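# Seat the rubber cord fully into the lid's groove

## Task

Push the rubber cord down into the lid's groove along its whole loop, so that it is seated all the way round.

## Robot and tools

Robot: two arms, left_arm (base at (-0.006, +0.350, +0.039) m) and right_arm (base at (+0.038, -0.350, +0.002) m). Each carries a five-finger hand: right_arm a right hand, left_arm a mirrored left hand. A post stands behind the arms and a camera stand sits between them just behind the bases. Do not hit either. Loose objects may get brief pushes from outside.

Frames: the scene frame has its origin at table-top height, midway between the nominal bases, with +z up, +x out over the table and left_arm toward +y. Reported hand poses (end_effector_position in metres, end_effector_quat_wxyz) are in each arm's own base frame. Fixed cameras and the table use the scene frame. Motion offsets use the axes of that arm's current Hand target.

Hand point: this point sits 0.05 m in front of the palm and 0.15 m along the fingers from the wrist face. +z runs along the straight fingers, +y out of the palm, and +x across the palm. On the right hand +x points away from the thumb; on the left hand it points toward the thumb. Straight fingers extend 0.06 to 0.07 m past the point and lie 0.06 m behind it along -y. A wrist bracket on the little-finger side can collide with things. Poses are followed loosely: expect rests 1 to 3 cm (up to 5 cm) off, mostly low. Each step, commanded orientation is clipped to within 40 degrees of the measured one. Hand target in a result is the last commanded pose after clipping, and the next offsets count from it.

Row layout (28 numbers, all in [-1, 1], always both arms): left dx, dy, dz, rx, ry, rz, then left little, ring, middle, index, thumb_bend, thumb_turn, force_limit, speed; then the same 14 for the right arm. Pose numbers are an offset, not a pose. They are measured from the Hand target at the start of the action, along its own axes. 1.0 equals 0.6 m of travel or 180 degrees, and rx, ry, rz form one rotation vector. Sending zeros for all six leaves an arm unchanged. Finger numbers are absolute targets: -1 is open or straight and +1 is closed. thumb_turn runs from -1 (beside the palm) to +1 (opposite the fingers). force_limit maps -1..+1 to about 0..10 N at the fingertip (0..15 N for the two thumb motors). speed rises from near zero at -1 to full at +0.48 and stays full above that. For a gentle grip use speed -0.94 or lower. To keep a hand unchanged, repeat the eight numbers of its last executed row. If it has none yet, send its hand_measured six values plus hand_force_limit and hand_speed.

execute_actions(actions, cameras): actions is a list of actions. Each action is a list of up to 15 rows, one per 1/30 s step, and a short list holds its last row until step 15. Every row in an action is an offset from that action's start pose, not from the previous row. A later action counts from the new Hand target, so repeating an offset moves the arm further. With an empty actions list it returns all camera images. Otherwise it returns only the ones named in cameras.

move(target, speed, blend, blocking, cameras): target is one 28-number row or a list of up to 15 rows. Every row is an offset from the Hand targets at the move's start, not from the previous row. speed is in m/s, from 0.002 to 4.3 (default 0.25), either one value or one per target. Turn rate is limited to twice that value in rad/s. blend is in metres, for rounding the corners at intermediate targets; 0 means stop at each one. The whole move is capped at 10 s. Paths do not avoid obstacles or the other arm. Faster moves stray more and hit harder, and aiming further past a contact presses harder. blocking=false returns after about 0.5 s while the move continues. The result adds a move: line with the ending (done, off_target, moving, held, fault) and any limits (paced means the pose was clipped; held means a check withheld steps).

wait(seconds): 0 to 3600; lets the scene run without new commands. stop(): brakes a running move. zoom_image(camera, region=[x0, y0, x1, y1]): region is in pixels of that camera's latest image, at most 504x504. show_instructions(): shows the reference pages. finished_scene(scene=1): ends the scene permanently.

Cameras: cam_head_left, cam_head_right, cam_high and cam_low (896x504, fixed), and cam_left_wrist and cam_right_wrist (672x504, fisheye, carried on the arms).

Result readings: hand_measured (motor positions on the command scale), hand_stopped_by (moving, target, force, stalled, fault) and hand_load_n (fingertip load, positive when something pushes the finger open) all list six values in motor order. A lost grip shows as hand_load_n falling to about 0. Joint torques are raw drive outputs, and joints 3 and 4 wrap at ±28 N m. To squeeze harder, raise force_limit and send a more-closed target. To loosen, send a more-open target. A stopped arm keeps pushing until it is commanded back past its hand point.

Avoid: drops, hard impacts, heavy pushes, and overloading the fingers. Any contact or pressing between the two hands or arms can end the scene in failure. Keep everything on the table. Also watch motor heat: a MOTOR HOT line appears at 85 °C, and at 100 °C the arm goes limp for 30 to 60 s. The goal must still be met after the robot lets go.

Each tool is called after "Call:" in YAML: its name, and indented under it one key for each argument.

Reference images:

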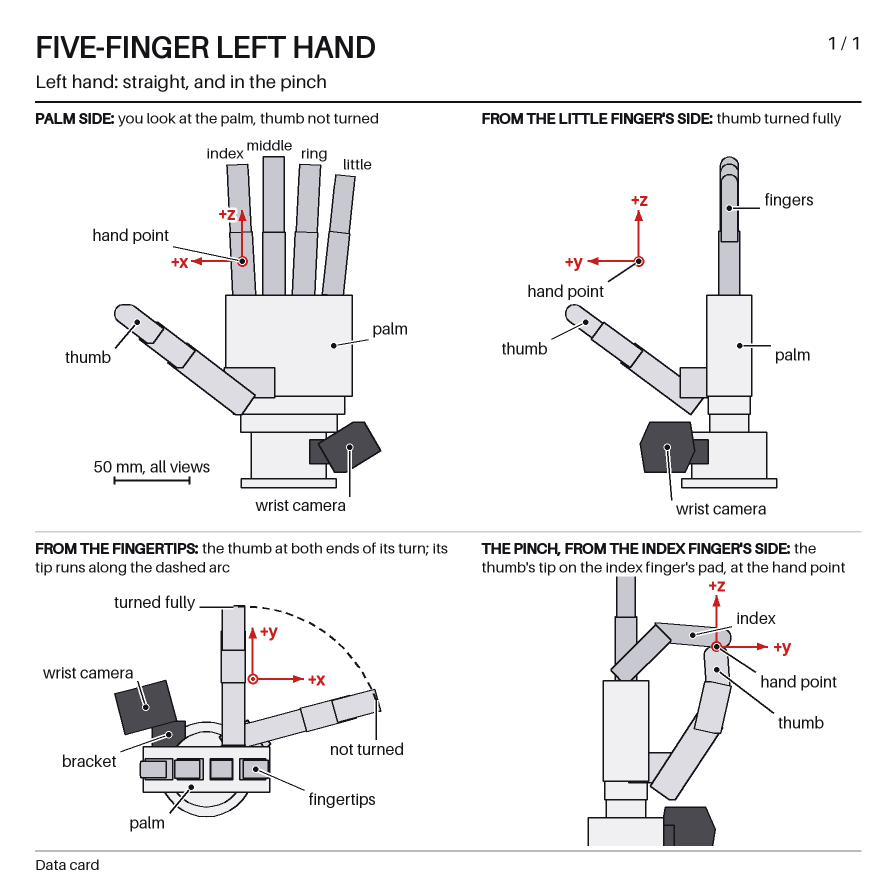

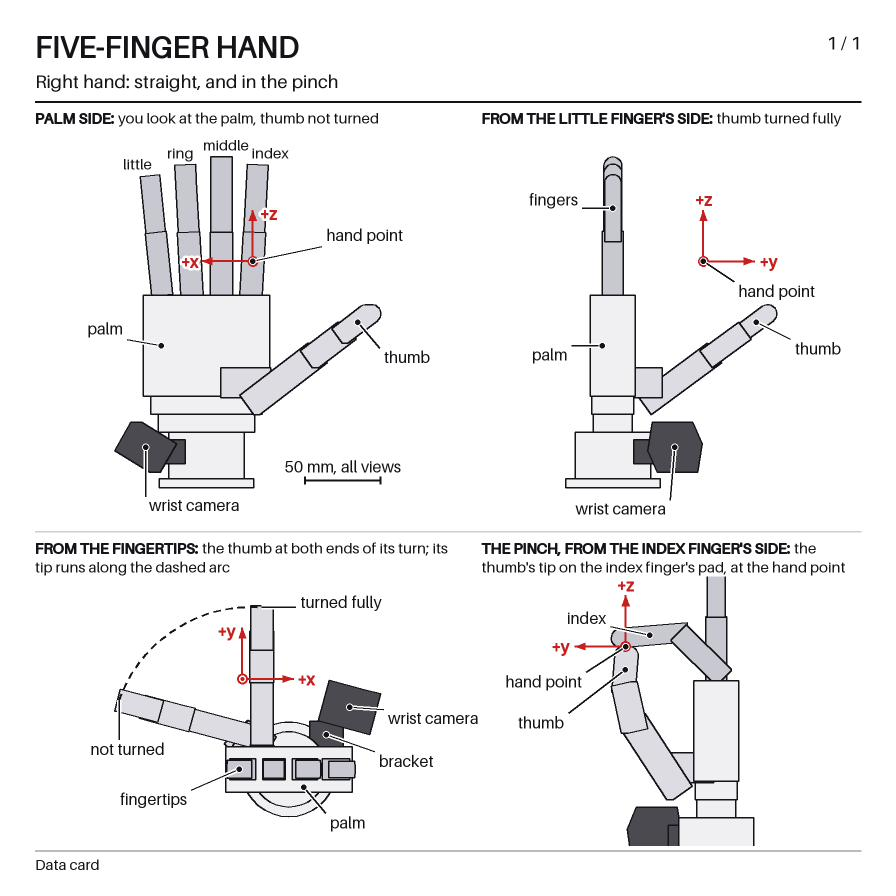

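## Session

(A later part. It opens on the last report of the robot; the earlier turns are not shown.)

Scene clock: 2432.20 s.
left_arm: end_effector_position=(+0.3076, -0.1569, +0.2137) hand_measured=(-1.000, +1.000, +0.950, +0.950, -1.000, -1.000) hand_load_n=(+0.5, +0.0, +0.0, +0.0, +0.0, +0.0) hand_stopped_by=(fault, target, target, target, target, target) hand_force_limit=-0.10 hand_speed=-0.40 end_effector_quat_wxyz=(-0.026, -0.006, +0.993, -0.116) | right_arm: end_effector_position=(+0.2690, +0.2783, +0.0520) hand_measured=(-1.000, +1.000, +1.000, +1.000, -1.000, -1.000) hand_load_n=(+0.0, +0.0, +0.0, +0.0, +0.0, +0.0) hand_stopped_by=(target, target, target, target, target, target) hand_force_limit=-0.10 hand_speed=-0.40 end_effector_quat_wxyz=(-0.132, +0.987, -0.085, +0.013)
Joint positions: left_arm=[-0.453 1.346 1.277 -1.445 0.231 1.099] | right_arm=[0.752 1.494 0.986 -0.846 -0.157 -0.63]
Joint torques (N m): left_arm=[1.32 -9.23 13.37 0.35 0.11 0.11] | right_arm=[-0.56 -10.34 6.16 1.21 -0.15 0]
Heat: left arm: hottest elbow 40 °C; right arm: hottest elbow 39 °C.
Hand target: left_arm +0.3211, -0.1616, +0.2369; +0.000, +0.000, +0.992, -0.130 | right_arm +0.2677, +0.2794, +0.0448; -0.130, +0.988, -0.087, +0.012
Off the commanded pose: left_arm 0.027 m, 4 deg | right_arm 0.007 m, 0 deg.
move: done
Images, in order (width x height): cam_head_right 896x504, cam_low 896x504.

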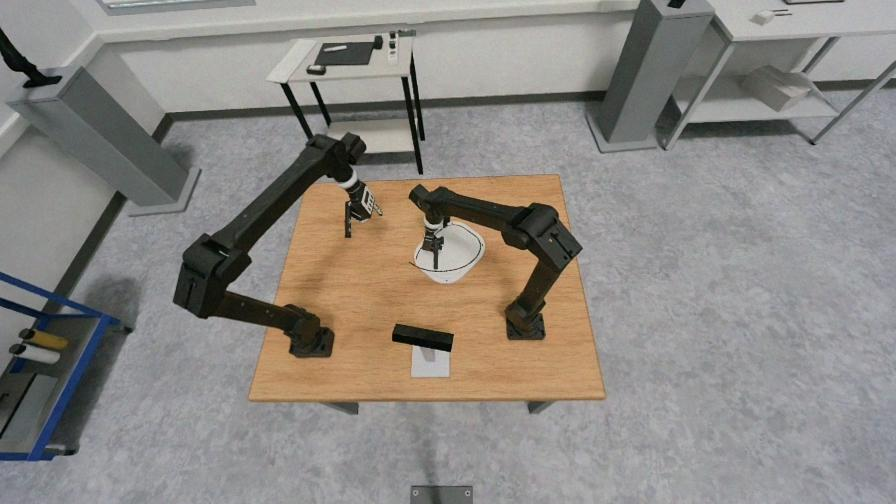

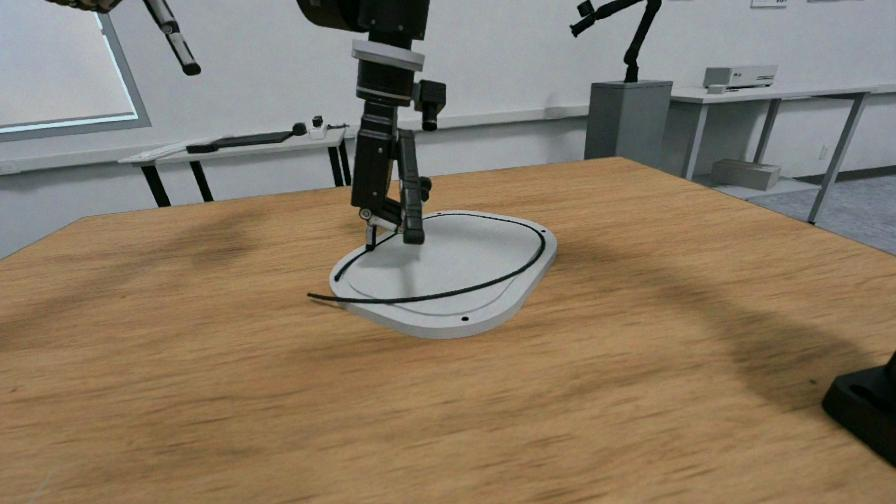

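Call:
move:
  target:
    - [0,0,0,0,0,0,-1,1,0.95,0.95,-1,-1,-0.1,-0.4,0.0196,-0.0364,-0.0317,0,0,0,-1,1,1,1,-1,-1,-0.1,-0.4]
    - [0,0,0,0,0,0,-1,1,0.95,0.95,-1,-1,-0.1,-0.4,0.0196,-0.0519,-0.0896,0,0,0,-1,1,1,1,-1,-1,-0.1,-0.4]
    - [0,0,0,0,0,0,-1,1,0.95,0.95,-1,-1,-0.1,-0.4,-0.0167,-0.0323,-0.0776,0,0,0,-1,1,1,1,-1,-1,-0.1,-0.4]
    - [0,0,0,0,0,0,-1,1,0.95,0.95,-1,-1,-0.1,-0.4,-0.0167,-0.0107,0.0029,0,0,0,-1,1,1,1,-1,-1,-0.1,-0.4]
  speed: [0.18,0.18,0.15,0.06]
  blend: [0.008,0.008,0,0]
  cameras: ["cam_low","cam_high","cam_right_wrist"]

Call:
zoom_image:
  camera: "cam_low"
  region: [310, 235, 390, 285]

Call:
zoom_image:
  camera: "cam_high"
  region: [360, 215, 440, 265]

Scene clock: 2452.07 s.
left_arm: end_effector_position=(+0.3076, -0.1569, +0.2137) hand_measured=(-1.000, +1.000, +0.950, +0.950, -1.000, -1.000) hand_load_n=(+0.0, +0.0, +0.0, +0.0, +0.0, +0.0) hand_stopped_by=(fault, target, target, target, target, target) hand_force_limit=-0.10 hand_speed=-0.40 end_effector_quat_wxyz=(-0.026, -0.006, +0.993, -0.116) | right_arm: end_effector_position=(+0.2605, +0.2868, +0.0521) hand_measured=(-1.000, +1.000, +1.000, +1.000, -1.000, -1.000) hand_load_n=(+0.0, +0.0, +0.0, +0.0, +0.0, +0.0) hand_stopped_by=(target, target, target, target, target, target) hand_force_limit=-0.10 hand_speed=-0.40 end_effector_quat_wxyz=(-0.133, +0.987, -0.085, +0.013)
Joint positions: left_arm=[-0.453 1.346 1.277 -1.445 0.231 1.099] | right_arm=[0.781 1.492 0.984 -0.841 -0.15 -0.601]
Joint torques (N m): left_arm=[0.97 -10.05 13.33 0.23 0.11 0.03] | right_arm=[-0.5 -10.52 6.12 1.2 -0.12 0]
Heat: left arm: hottest elbow 40 °C; right arm: hottest elbow 39 °C.
Hand target: left_arm +0.3211, -0.1616, +0.2369; +0.000, +0.000, +0.992, -0.130 | right_arm +0.2591, +0.2878, +0.0449; -0.130, +0.988, -0.087, +0.012
Off the commanded pose: left_arm 0.027 m, 4 deg | right_arm 0.008 m, 0 deg.
move: done
cam_right_wrist: T_world_to_cam=[[0.06039, -0.97127, -0.23017, 0.27239], [-0.8922, -0.15592, 0.42387, 0.25742], [-0.44758, 0.17976, -0.87599, 0.22471]] pos_world=[0.31379, 0.26432, 0.15043]
Images, in order (width x height): cam_high 896x504, cam_low 896x504, cam_right_wrist 672x504.

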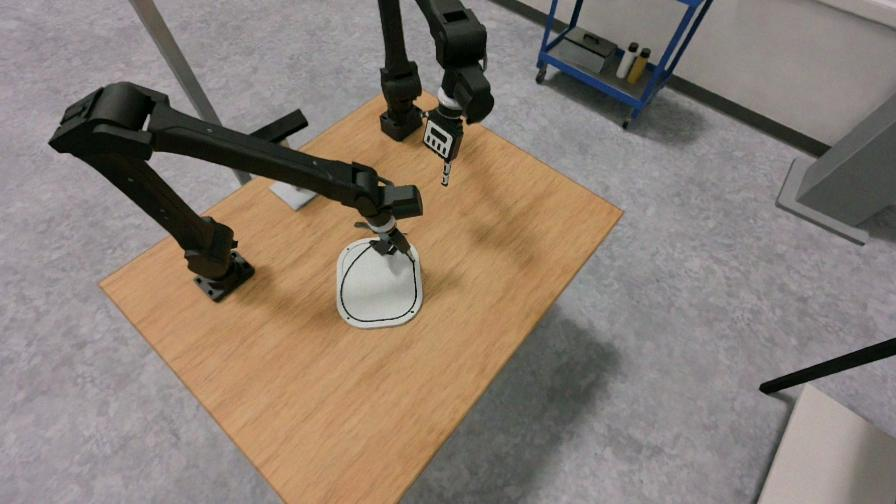

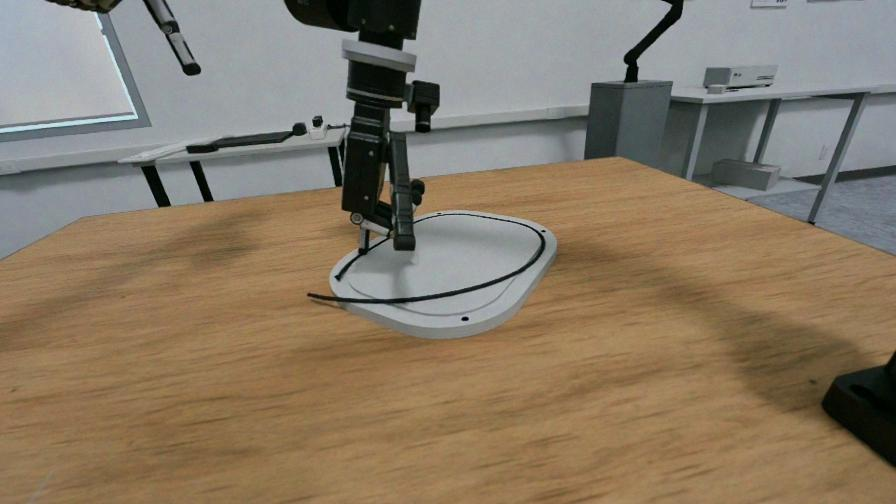

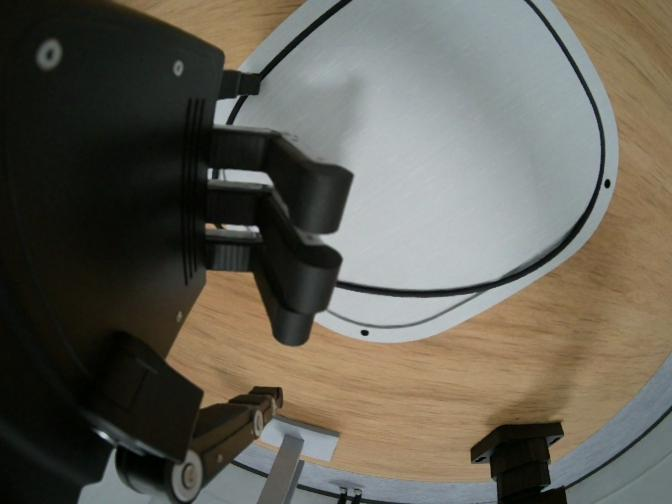

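Scaled by 6.300 from the camera's image (finer frame: 1280x720).

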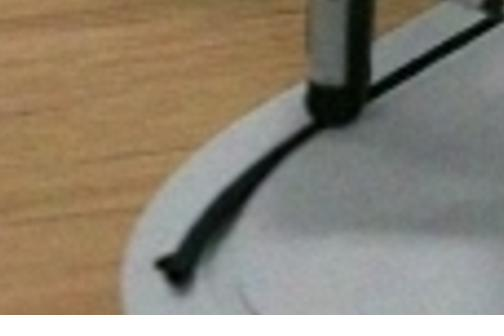

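Scaled by 6.300 from the camera's image (finer frame: 1280x720).

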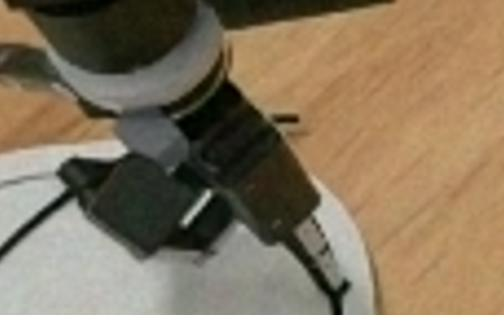

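Call:
move:
  target:
    - [0,0,0,0,0,0,-1,1,0.95,0.95,-1,-1,-0.1,-0.4,0.0187,-0.0369,-0.0315,0,0,0,-1,1,1,1,-1,-1,-0.1,-0.4]
    - [0,0,0,0,0,0,-1,1,0.95,0.95,-1,-1,-0.1,-0.4,0.0187,-0.0524,-0.0895,0,0,0,-1,1,1,1,-1,-1,-0.1,-0.4]
    - [0,0,0,0,0,0,-1,1,0.95,0.95,-1,-1,-0.1,-0.4,-0.0171,-0.0327,-0.0775,0,0,0,-1,1,1,1,-1,-1,-0.1,-0.4]
    - [0,0,0,0,0,0,-1,1,0.95,0.95,-1,-1,-0.1,-0.4,-0.0171,-0.0111,0.0030,0,0,0,-1,1,1,1,-1,-1,-0.1,-0.4]
    - [0,0,0,0,0,0,-1,1,0.95,0.95,-1,-1,-0.1,-0.4,0.0008,-0.0487,-0.0284,0,0,0,-1,1,1,1,-1,-1,-0.1,-0.4]
    - [0,0,0,0,0,0,-1,1,0.95,0.95,-1,-1,-0.1,-0.4,0.0008,-0.0643,-0.0863,0,0,0,-1,1,1,1,-1,-1,-0.1,-0.4]
    - [0,0,0,0,0,0,-1,1,0.95,0.95,-1,-1,-0.1,-0.4,-0.0348,-0.0395,-0.0757,0,0,0,-1,1,1,1,-1,-1,-0.1,-0.4]
    - [0,0,0,0,0,0,-1,1,0.95,0.95,-1,-1,-0.1,-0.4,-0.0348,-0.0179,0.0048,0,0,0,-1,1,1,1,-1,-1,-0.1,-0.4]
  speed: [0.18,0.18,0.15,0.06,0.18,0.18,0.15,0.06]
  blend: [0.008,0.008,0,0,0.008,0.008,0,0]
  cameras: ["cam_low","cam_head_right"]

Call:
zoom_image:
  camera: "cam_low"
  region: [310, 235, 390, 285]

Call:
zoom_image:
  camera: "cam_head_right"
  region: [400, 210, 500, 295]

Scene clock: 2480.20 s.
left_arm: end_effector_position=(+0.3076, -0.1569, +0.2137) hand_measured=(-1.000, +1.000, +0.950, +0.950, -1.000, -1.000) hand_load_n=(+0.0, +0.0, +0.0, +0.0, +0.0, +0.0) hand_stopped_by=(fault, target, target, target, target, target) hand_force_limit=-0.10 hand_speed=-0.40 end_effector_quat_wxyz=(-0.026, -0.006, +0.993, -0.116) | right_arm: end_effector_position=(+0.2421, +0.3018, +0.0524) hand_measured=(-1.000, +1.000, +1.000, +1.000, -1.000, -1.000) hand_load_n=(+0.0, +0.0, +0.0, +0.0, +0.0, +0.0) hand_stopped_by=(target, target, target, target, target, target) hand_force_limit=-0.10 hand_speed=-0.40 end_effector_quat_wxyz=(-0.133, +0.987, -0.085, +0.014)
Joint positions: left_arm=[-0.453 1.346 1.277 -1.445 0.231 1.099] | right_arm=[0.839 1.485 0.977 -0.831 -0.138 -0.544]
Joint torques (N m): left_arm=[0.73 -8.82 13.29 0.24 0.12 0.07] | right_arm=[-0.56 -10.46 6.12 1.18 -0.13 0.01]
Heat: left arm: hottest elbow 40 °C; right arm: hottest elbow 38 °C.
Hand target: left_arm +0.3211, -0.1616, +0.2369; +0.000, +0.000, +0.992, -0.130 | right_arm +0.2404, +0.3024, +0.0448; -0.130, +0.988, -0.087, +0.012
Off the commanded pose: left_arm 0.027 m, 4 deg | right_arm 0.008 m, 1 deg.
move: done
Images, in order (width x height): cam_head_right 896x504, cam_low 896x504.

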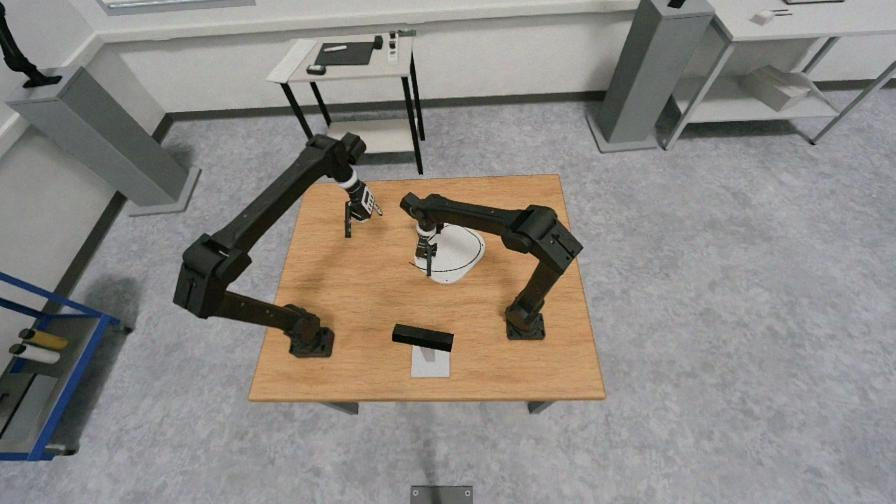

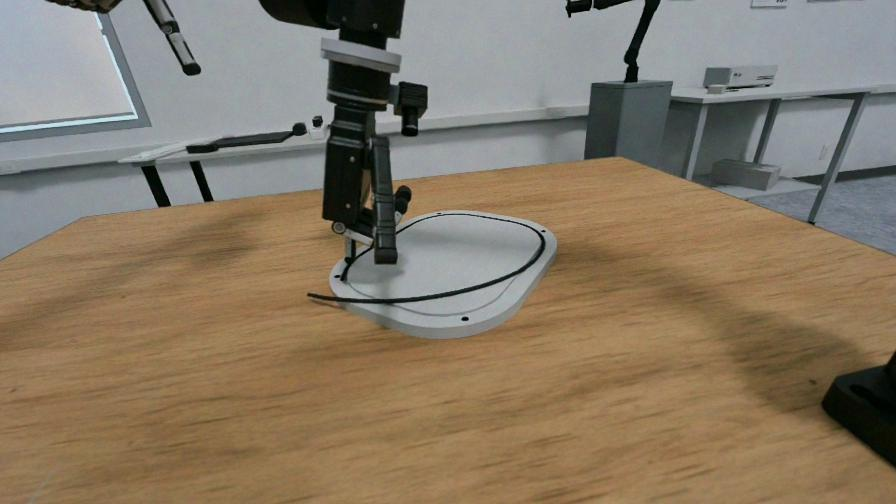

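Scaled by 6.300 from the camera's image (finer frame: 1280x720).

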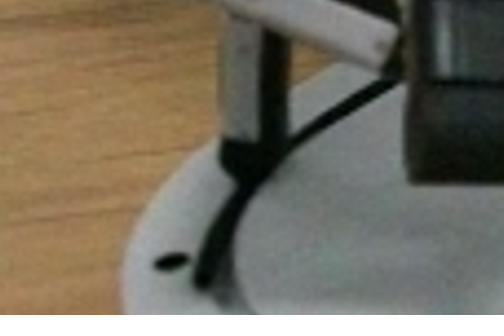

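Scaled by 5.040 from the camera's image (finer frame: 1280x720).

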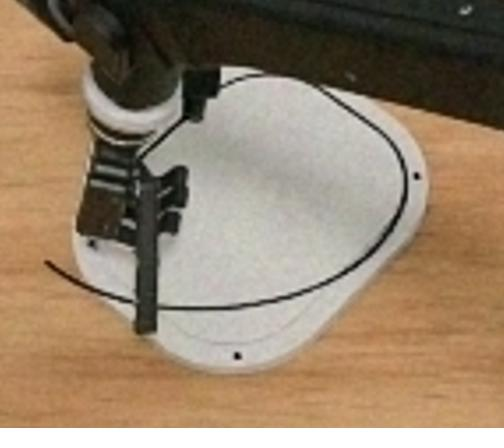

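Call:
move:
  target:
    - [0,0,0,0,0,0,-1,1,0.95,0.95,-1,-1,-0.1,-0.4,0.0169,-0.0381,-0.0312,0,0,0,-1,1,1,1,-1,-1,-0.1,-0.4]
    - [0,0,0,0,0,0,-1,1,0.95,0.95,-1,-1,-0.1,-0.4,0.0169,-0.0536,-0.0892,0,0,0,-1,1,1,1,-1,-1,-0.1,-0.4]
    - [0,0,0,0,0,0,-1,1,0.95,0.95,-1,-1,-0.1,-0.4,-0.0172,-0.0247,-0.0797,0,0,0,-1,1,1,1,-1,-1,-0.1,-0.4]
    - [0,0,0,0,0,0,-1,1,0.95,0.95,-1,-1,-0.1,-0.4,-0.0172,-0.0031,0.0008,0,0,0,-1,1,1,1,-1,-1,-0.1,-0.4]
  speed: [0.18,0.18,0.15,0.06]
  blend: [0.008,0.008,0,0]
  cameras: ["cam_low","cam_head_left"]

Call:
zoom_image:
  camera: "cam_low"
  region: [310, 240, 390, 290]

Call:
zoom_image:
  camera: "cam_head_left"
  region: [380, 205, 490, 295]

Scene clock: 2496.37 s.
left_arm: end_effector_position=(+0.3076, -0.1569, +0.2137) hand_measured=(-1.000, +1.000, +0.950, +0.950, -1.000, -1.000) hand_load_n=(+0.0, +0.0, +0.0, +0.0, +0.0, +0.0) hand_stopped_by=(fault, target, target, target, target, target) hand_force_limit=-0.10 hand_speed=-0.40 end_effector_quat_wxyz=(-0.026, -0.006, +0.993, -0.116) | right_arm: end_effector_position=(+0.2324, +0.3053, +0.0525) hand_measured=(-1.000, +1.000, +1.000, +1.000, -1.000, -1.000) hand_load_n=(+0.0, +0.0, +0.5, +0.0, +0.0, +0.0) hand_stopped_by=(target, target, target, target, target, target) hand_force_limit=-0.10 hand_speed=-0.40 end_effector_quat_wxyz=(-0.133, +0.987, -0.085, +0.013)
Joint positions: left_arm=[-0.453 1.346 1.277 -1.445 0.231 1.099] | right_arm=[0.863 1.475 0.966 -0.828 -0.132 -0.52]
Joint torques (N m): left_arm=[0.73 -9.76 13.39 0.13 0.07 0.09] | right_arm=[-0.44 -10.34 6.06 1.24 -0.11 0.01]
Heat: left arm: hottest elbow 40 °C; right arm: hottest elbow 39 °C.
Hand target: left_arm +0.3211, -0.1616, +0.2369; +0.000, +0.000, +0.992, -0.130 | right_arm +0.2306, +0.3061, +0.0449; -0.130, +0.988, -0.087, +0.012
Off the commanded pose: left_arm 0.027 m, 4 deg | right_arm 0.008 m, 0 deg.
move: done
Images, in order (width x height): cam_head_left 896x504, cam_low 896x504.

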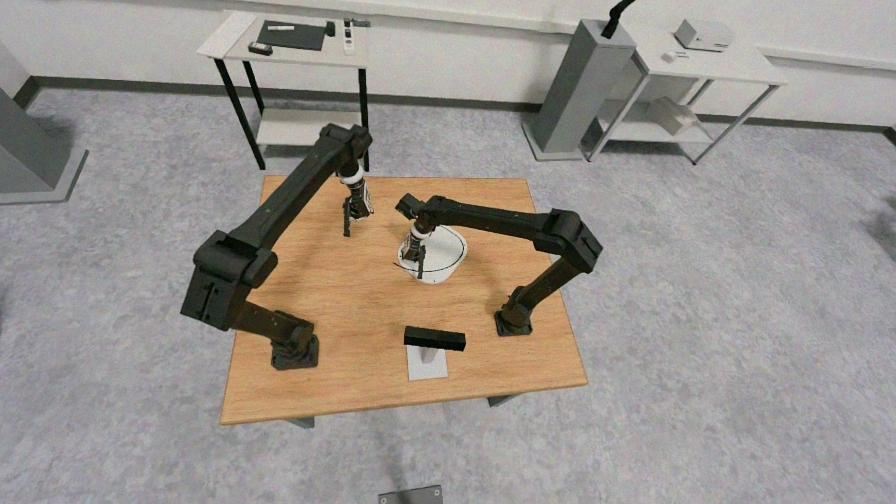

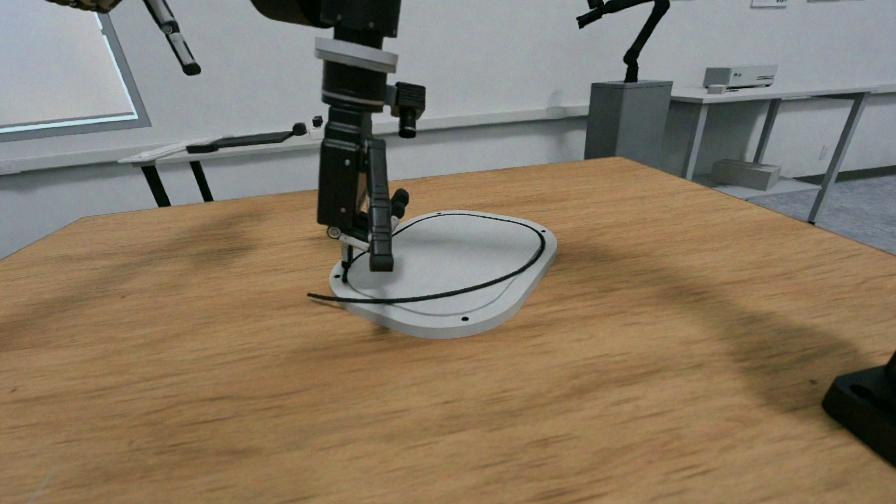

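Scaled by 6.300 from the camera's image (finer frame: 1280x720).

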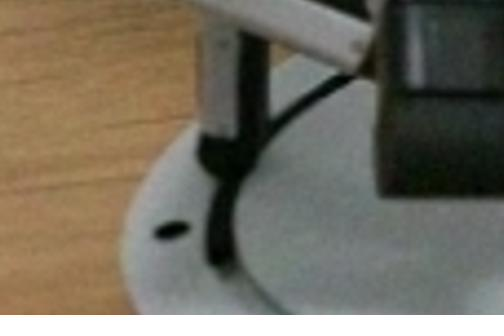

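Scaled by 4.582 from the camera's image (finer frame: 1280x720).

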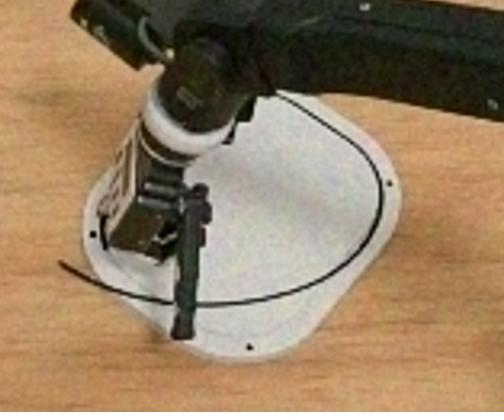

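Call:
move:
  target:
    - [0,0,0,0,0,0,-1,1,0.95,0.95,-1,-1,-0.1,-0.4,0.0167,-0.0382,-0.0312,0,0,0,-1,1,1,1,-1,-1,-0.1,-0.4]
    - [0,0,0,0,0,0,-1,1,0.95,0.95,-1,-1,-0.1,-0.4,0.0167,-0.0537,-0.0891,0,0,0,-1,1,1,1,-1,-1,-0.1,-0.4]
    - [0,0,0,0,0,0,-1,1,0.95,0.95,-1,-1,-0.1,-0.4,-0.0166,-0.0216,-0.0805,0,0,0,-1,1,1,1,-1,-1,-0.1,-0.4]
    - [0,0,0,0,0,0,-1,1,0.95,0.95,-1,-1,-0.1,-0.4,-0.0166,0,0,0,0,0,-1,1,1,1,-1,-1,-0.1,-0.4]
  speed: [0.18,0.18,0.15,0.06]
  blend: [0.008,0.008,0,0]
  cameras: ["cam_low","cam_head_left"]

Call:
zoom_image:
  camera: "cam_low"
  region: [310, 240, 390, 290]

Call:
zoom_image:
  camera: "cam_head_left"
  region: [380, 205, 490, 295]

Scene clock: 2506.90 s.
left_arm: end_effector_position=(+0.3076, -0.1569, +0.2137) hand_measured=(-1.000, +1.000, +0.950, +0.950, -1.000, -1.000) hand_load_n=(+0.0, +0.0, +0.0, +0.0, +0.5, +0.0) hand_stopped_by=(fault, target, target, target, target, target) hand_force_limit=-0.10 hand_speed=-0.40 end_effector_quat_wxyz=(-0.026, -0.006, +0.993, -0.116) | right_arm: end_effector_position=(+0.2227, +0.3072, +0.0525) hand_measured=(-1.000, +1.000, +1.000, +1.000, -1.000, -1.000) hand_load_n=(+0.0, +0.0, +0.0, +0.0, +0.0, +0.0) hand_stopped_by=(target, target, target, target, target, target) hand_force_limit=-0.10 hand_speed=-0.40 end_effector_quat_wxyz=(-0.133, +0.987, -0.085, +0.013)
Joint positions: left_arm=[-0.453 1.346 1.277 -1.445 0.231 1.099] | right_arm=[0.884 1.462 0.952 -0.823 -0.128 -0.499]
Joint torques (N m): left_arm=[1.08 -9.52 13.29 0.39 0.13 0.08] | right_arm=[-0.44 -9.82 6.05 1.22 -0.12 0]
Heat: left arm: hottest elbow 40 °C; right arm: hottest elbow 39 °C.
Hand target: left_arm +0.3211, -0.1616, +0.2369; +0.000, +0.000, +0.992, -0.130 | right_arm +0.2209, +0.3079, +0.0450; -0.130, +0.988, -0.087, +0.012
Off the commanded pose: left_arm 0.027 m, 4 deg | right_arm 0.008 m, 1 deg.
move: done
Images, in order (width x height): cam_head_left 896x504, cam_low 896x504.

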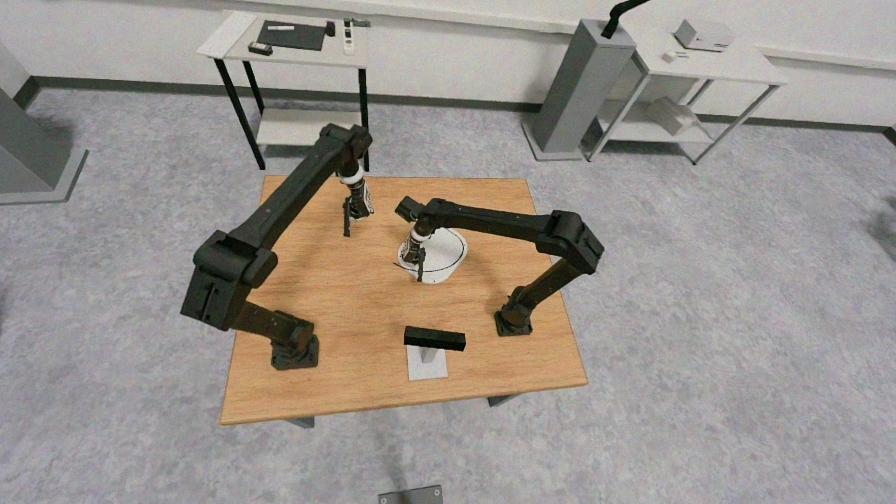

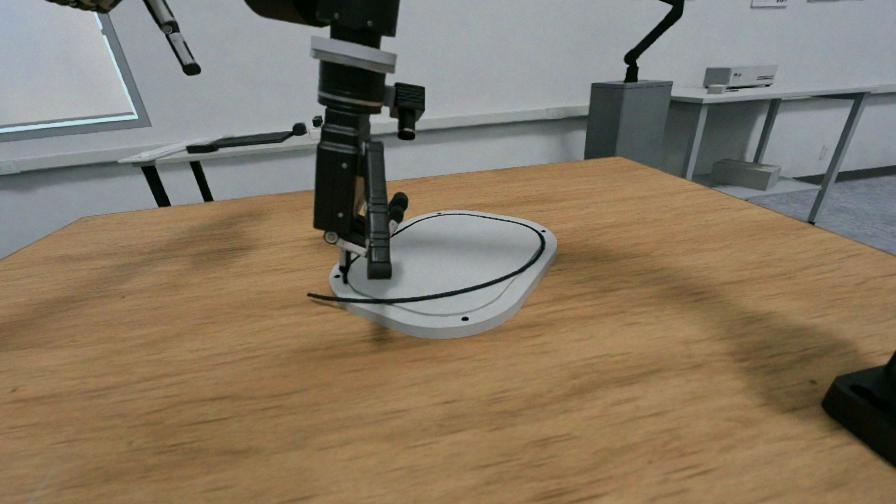

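Scaled by 6.300 from the camera's image (finer frame: 1280x720).

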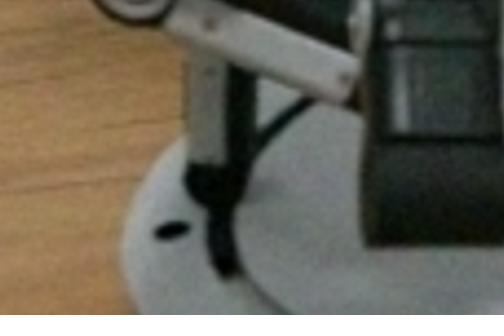

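Scaled by 4.582 from the camera's image (finer frame: 1280x720).

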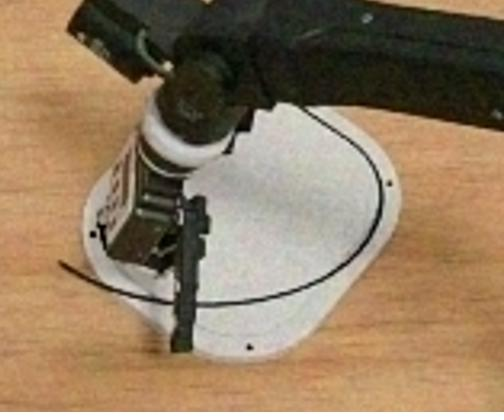

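Call:
move:
  target:
    - [0,0,0,0,0,0,-1,1,0.95,0.95,-1,-1,-0.1,-0.4,0.0164,-0.0385,-0.0311,0,0,0,-1,1,1,1,-1,-1,-0.1,-0.4]
    - [0,0,0,0,0,0,-1,1,0.95,0.95,-1,-1,-0.1,-0.4,0.0164,-0.0540,-0.0891,0,0,0,-1,1,1,1,-1,-1,-0.1,-0.4]
    - [0,0,0,0,0,0,-1,1,0.95,0.95,-1,-1,-0.1,-0.4,-0.0169,-0.0197,-0.0810,0,0,0,-1,1,1,1,-1,-1,-0.1,-0.4]
    - [0,0,0,0,0,0,-1,1,0.95,0.95,-1,-1,-0.1,-0.4,-0.0169,0.0019,-0.0005,0,0,0,-1,1,1,1,-1,-1,-0.1,-0.4]
  speed: [0.18,0.18,0.15,0.06]
  blend: [0.008,0.008,0,0]
  cameras: ["cam_low","cam_head_left"]

Call:
zoom_image:
  camera: "cam_low"
  region: [310, 240, 390, 290]

Scene clock: 2516.97 s.
left_arm: end_effector_position=(+0.3076, -0.1569, +0.2137) hand_measured=(-1.000, +1.000, +0.950, +0.950, -1.000, -1.000) hand_load_n=(+0.0, +0.0, +0.0, +0.0, +0.0, +0.0) hand_stopped_by=(fault, target, target, target, target, target) hand_force_limit=-0.10 hand_speed=-0.40 end_effector_quat_wxyz=(-0.026, -0.006, +0.993, -0.116) | right_arm: end_effector_position=(+0.2125, +0.3078, +0.0524) hand_measured=(-1.000, +1.000, +1.000, +1.000, -1.000, -1.000) hand_load_n=(+0.0, +0.0, +0.0, +0.0, +0.0, +0.0) hand_stopped_by=(target, target, target, target, target, target) hand_force_limit=-0.10 hand_speed=-0.40 end_effector_quat_wxyz=(-0.133, +0.987, -0.085, +0.013)
Joint positions: left_arm=[-0.453 1.346 1.277 -1.445 0.231 1.099] | right_arm=[0.905 1.447 0.936 -0.819 -0.123 -0.479]
Joint torques (N m): left_arm=[0.85 -9.05 13.29 0.29 0.1 0.08] | right_arm=[-0.5 -9.88 6.09 1.22 -0.11 0]
Heat: left arm: hottest elbow 40 °C; right arm: hottest elbow 39 °C.
Hand target: left_arm +0.3211, -0.1616, +0.2369; +0.000, +0.000, +0.992, -0.130 | right_arm +0.2106, +0.3084, +0.0448; -0.130, +0.988, -0.087, +0.012
Off the commanded pose: left_arm 0.027 m, 4 deg | right_arm 0.008 m, 0 deg.
move: done
Images, in order (width x height): cam_head_left 896x504, cam_low 896x504.

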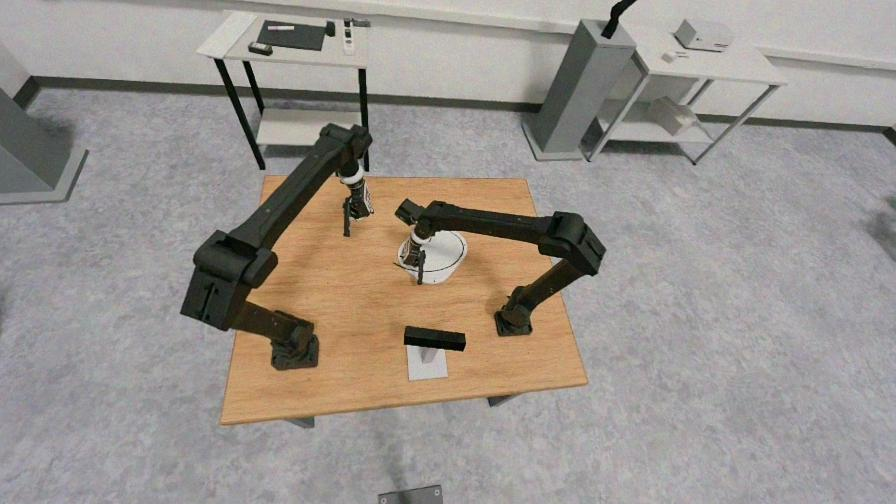

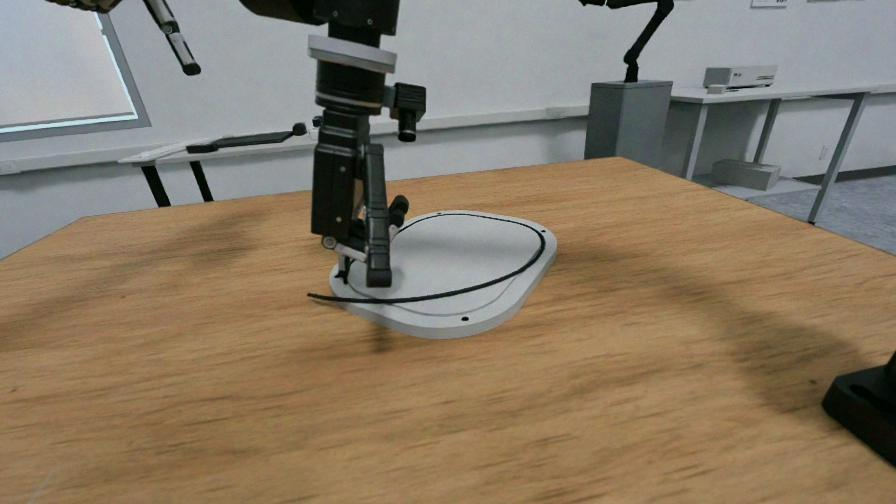

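Scaled by 6.300 from the camera's image (finer frame: 1280x720).

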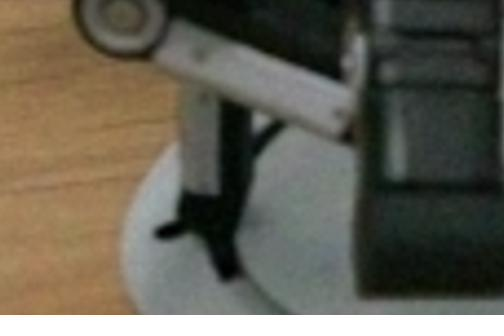

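Call:
move:
  target:
    - [0,0,0,0,0,0,-1,1,0.95,0.95,-1,-1,-0.1,-0.4,0.0158,-0.0387,-0.0310,0,0,0,-1,1,1,1,-1,-1,-0.1,-0.4]
    - [0,0,0,0,0,0,-1,1,0.95,0.95,-1,-1,-0.1,-0.4,0.0158,-0.0542,-0.0890,0,0,0,-1,1,1,1,-1,-1,-0.1,-0.4]
    - [0,0,0,0,0,0,-1,1,0.95,0.95,-1,-1,-0.1,-0.4,-0.0131,-0.0176,-0.0816,0,0,0,-1,1,1,1,-1,-1,-0.1,-0.4]
    - [0,0,0,0,0,0,-1,1,0.95,0.95,-1,-1,-0.1,-0.4,-0.0131,0.0040,-0.0011,0,0,0,-1,1,1,1,-1,-1,-0.1,-0.4]
  speed: [0.18,0.18,0.15,0.06]
  blend: [0.008,0.008,0,0]
  cameras: ["cam_low"]

Call:
zoom_image:
  camera: "cam_low"
  region: [310, 240, 390, 290]

Scene clock: 2527.27 s.
left_arm: end_effector_position=(+0.3076, -0.1569, +0.2137) hand_measured=(-1.000, +1.000, +0.950, +0.950, -1.000, -1.000) hand_load_n=(+0.0, +0.0, +0.0, +0.5, +0.0, +0.0) hand_stopped_by=(fault, target, target, target, target, target) hand_force_limit=-0.10 hand_speed=-0.40 end_effector_quat_wxyz=(-0.026, -0.006, +0.993, -0.116) | right_arm: end_effector_position=(+0.2045, +0.3068, +0.0524) hand_measured=(-1.000, +1.000, +1.000, +1.000, -1.000, -1.000) hand_load_n=(+0.0, +0.0, +0.0, +0.0, +0.0, +0.0) hand_stopped_by=(target, target, target, target, target, target) hand_force_limit=-0.10 hand_speed=-0.40 end_effector_quat_wxyz=(-0.134, +0.987, -0.086, +0.014)
Joint positions: left_arm=[-0.453 1.346 1.277 -1.445 0.231 1.099] | right_arm=[0.919 1.432 0.919 -0.816 -0.119 -0.464]
Joint torques (N m): left_arm=[1.61 -8.94 13.42 0.21 0.13 0.11] | right_arm=[-0.38 -9.58 6.12 1.2 -0.12 0.01]
Heat: left arm: hottest elbow 40 °C; right arm: hottest elbow 39 °C.
Hand target: left_arm +0.3211, -0.1616, +0.2369; +0.000, +0.000, +0.992, -0.130 | right_arm +0.2023, +0.3074, +0.0449; -0.130, +0.988, -0.087, +0.012
Off the commanded pose: left_arm 0.027 m, 4 deg | right_arm 0.008 m, 1 deg.
move: done

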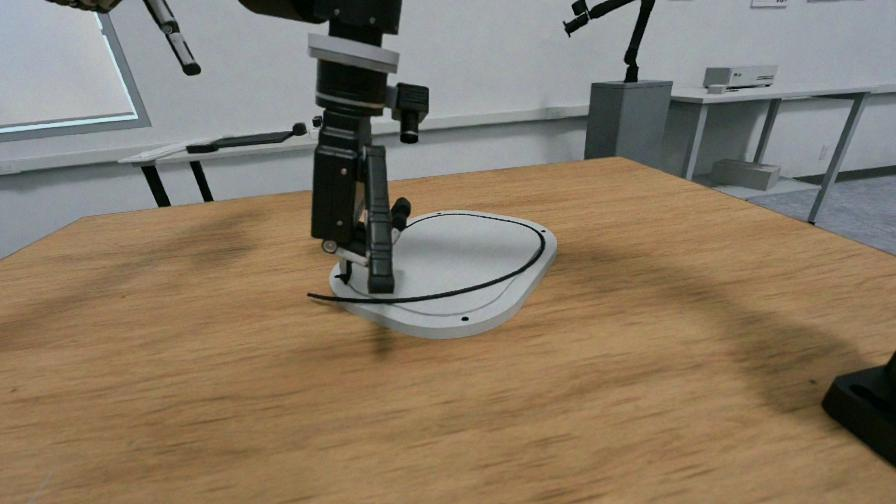

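Scaled by 6.300 from the camera's image (finer frame: 1280x720).

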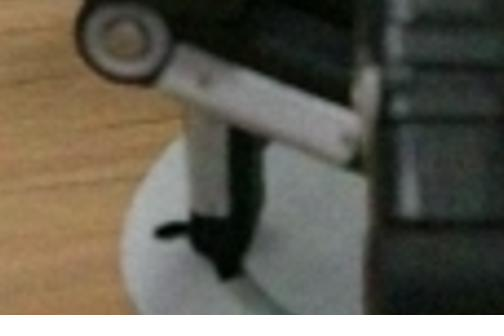

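Call:
move:
  target:
    - [0,0,0,0,0,0,-1,1,0.95,0.95,-1,-1,-0.1,-0.4,0.0158,-0.0387,-0.0310,0,0,0,-1,1,1,1,-1,-1,-0.1,-0.4]
    - [0,0,0,0,0,0,-1,1,0.95,0.95,-1,-1,-0.1,-0.4,0.0158,-0.0542,-0.0890,0,0,0,-1,1,1,1,-1,-1,-0.1,-0.4]
  speed: [0.18,0.18]
  blend: [0.008,0]
  cameras: ["cam_low","cam_high","cam_head_left"]

Call:
zoom_image:
  camera: "cam_low"
  region: [320, 250, 380, 290]

Call:
zoom_image:
  camera: "cam_head_left"
  region: [390, 220, 440, 270]

Call:
zoom_image:
  camera: "cam_high"
  region: [370, 225, 430, 265]

Scene clock: 2536.83 s.
left_arm: end_effector_position=(+0.3076, -0.1569, +0.2137) hand_measured=(-1.000, +1.000, +0.950, +0.950, -1.000, -1.000) hand_load_n=(+0.0, +0.0, +0.0, +0.0, +0.0, +0.0) hand_stopped_by=(fault, target, target, target, target, target) hand_force_limit=-0.10 hand_speed=-0.40 end_effector_quat_wxyz=(-0.026, -0.006, +0.993, -0.116) | right_arm: end_effector_position=(+0.2061, +0.3086, +0.0872) hand_measured=(-1.000, +1.000, +1.000, +1.000, -1.000, -1.000) hand_load_n=(+0.0, +0.0, +0.0, +0.0, +0.0, +0.0) hand_stopped_by=(target, target, target, target, target, target) hand_force_limit=-0.10 hand_speed=-0.40 end_effector_quat_wxyz=(-0.113, +0.990, -0.087, +0.001)
Joint positions: left_arm=[-0.453 1.346 1.277 -1.445 0.231 1.099] | right_arm=[0.919 1.429 1.017 -0.966 -0.119 -0.464]
Joint torques (N m): left_arm=[0.91 -9.41 13.45 0.38 0.1 0.11] | right_arm=[-0.5 -11.63 9.89 0.18 -0.16 -0.01]
Heat: left arm: hottest elbow 41 °C; right arm: hottest elbow 39 °C.
Hand target: left_arm +0.3211, -0.1616, +0.2369; +0.000, +0.000, +0.992, -0.130 | right_arm +0.2148, +0.3231, +0.1048; -0.130, +0.988, -0.087, +0.012
Off the commanded pose: left_arm 0.027 m, 4 deg | right_arm 0.024 m, 2 deg.
move: off_target (right_arm)
Images, in order (width x height): cam_head_left 896x504, cam_high 896x504, cam_low 896x504.

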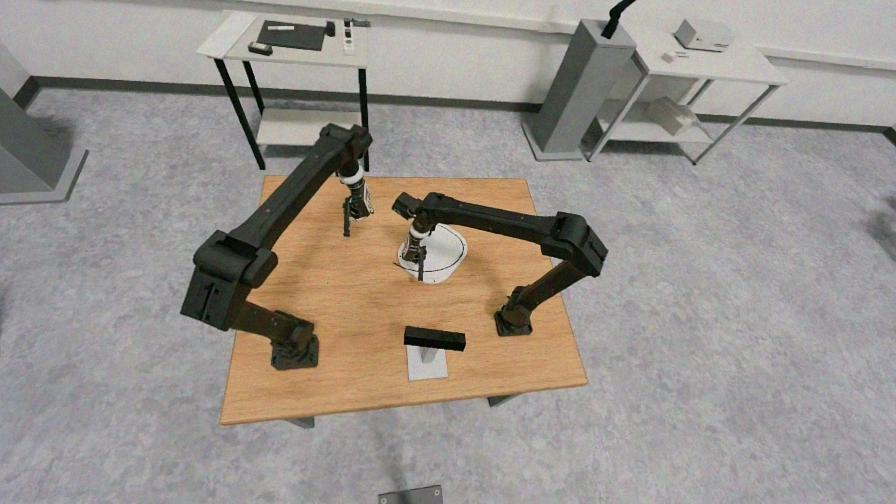

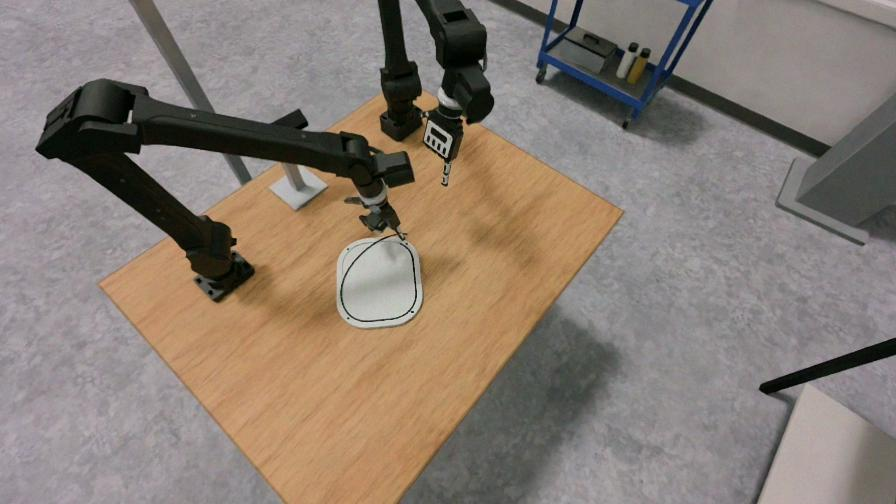

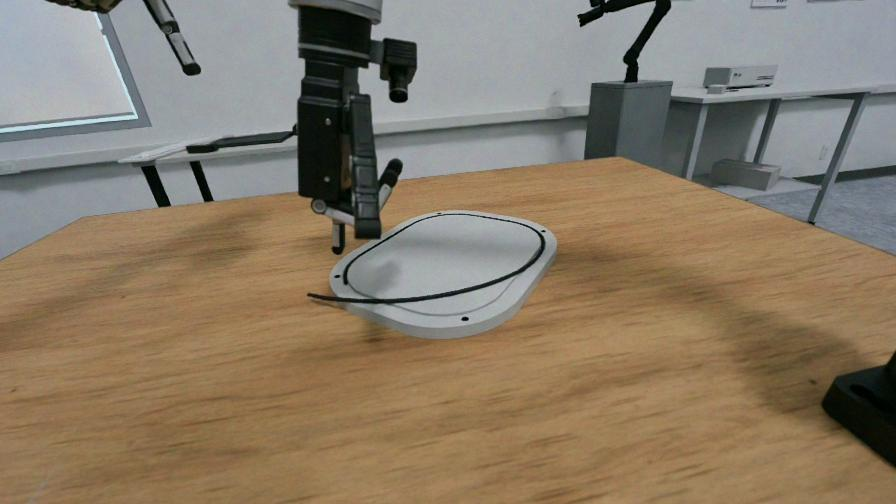

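Scaled by 8.400 from the camera's image (finer frame: 1280x720).

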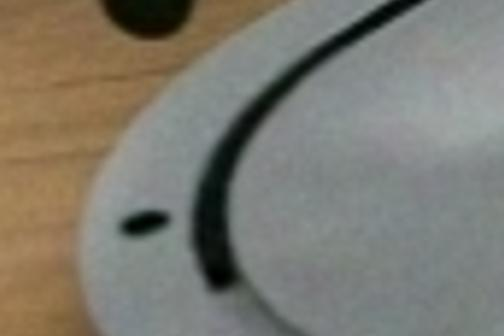

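Scaled by 10.080 from the camera's image (finer frame: 1280x720).

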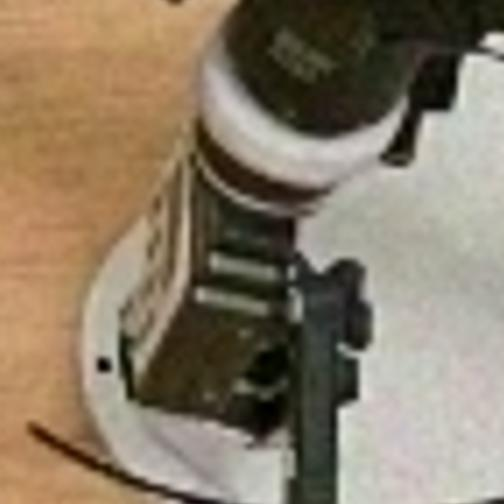

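Scaled by 8.400 from the camera's image (finer frame: 1280x720).

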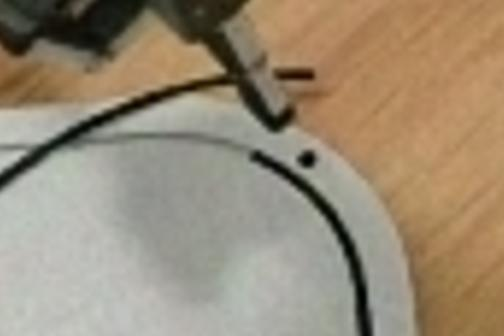

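Call:
zoom_image:
  camera: "cam_high"
  region: [330, 285, 390, 330]

Call:
zoom_image:
  camera: "cam_high"
  region: [330, 230, 430, 330]

Call:
zoom_image:
  camera: "cam_low"
  region: [460, 200, 560, 260]

Scaled by 8.400 from the camera's image (finer frame: 1280x720).

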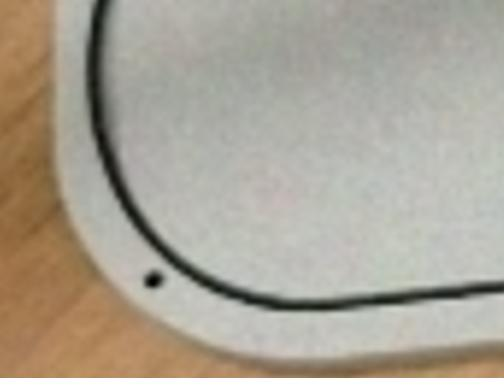

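Scaled by 5.040 from the camera's image (finer frame: 1280x720).

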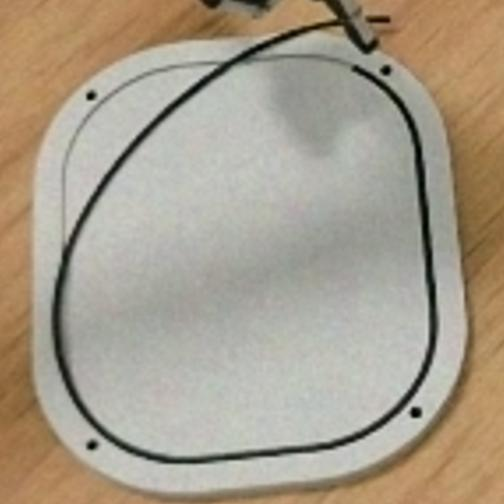

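Scaled by 5.040 from the camera's image (finer frame: 1280x720).

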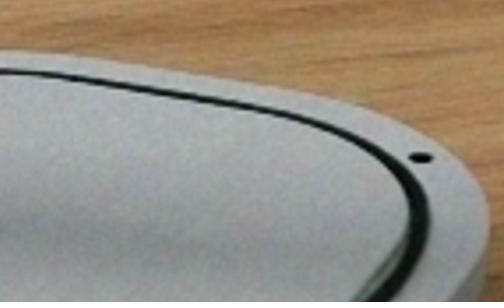

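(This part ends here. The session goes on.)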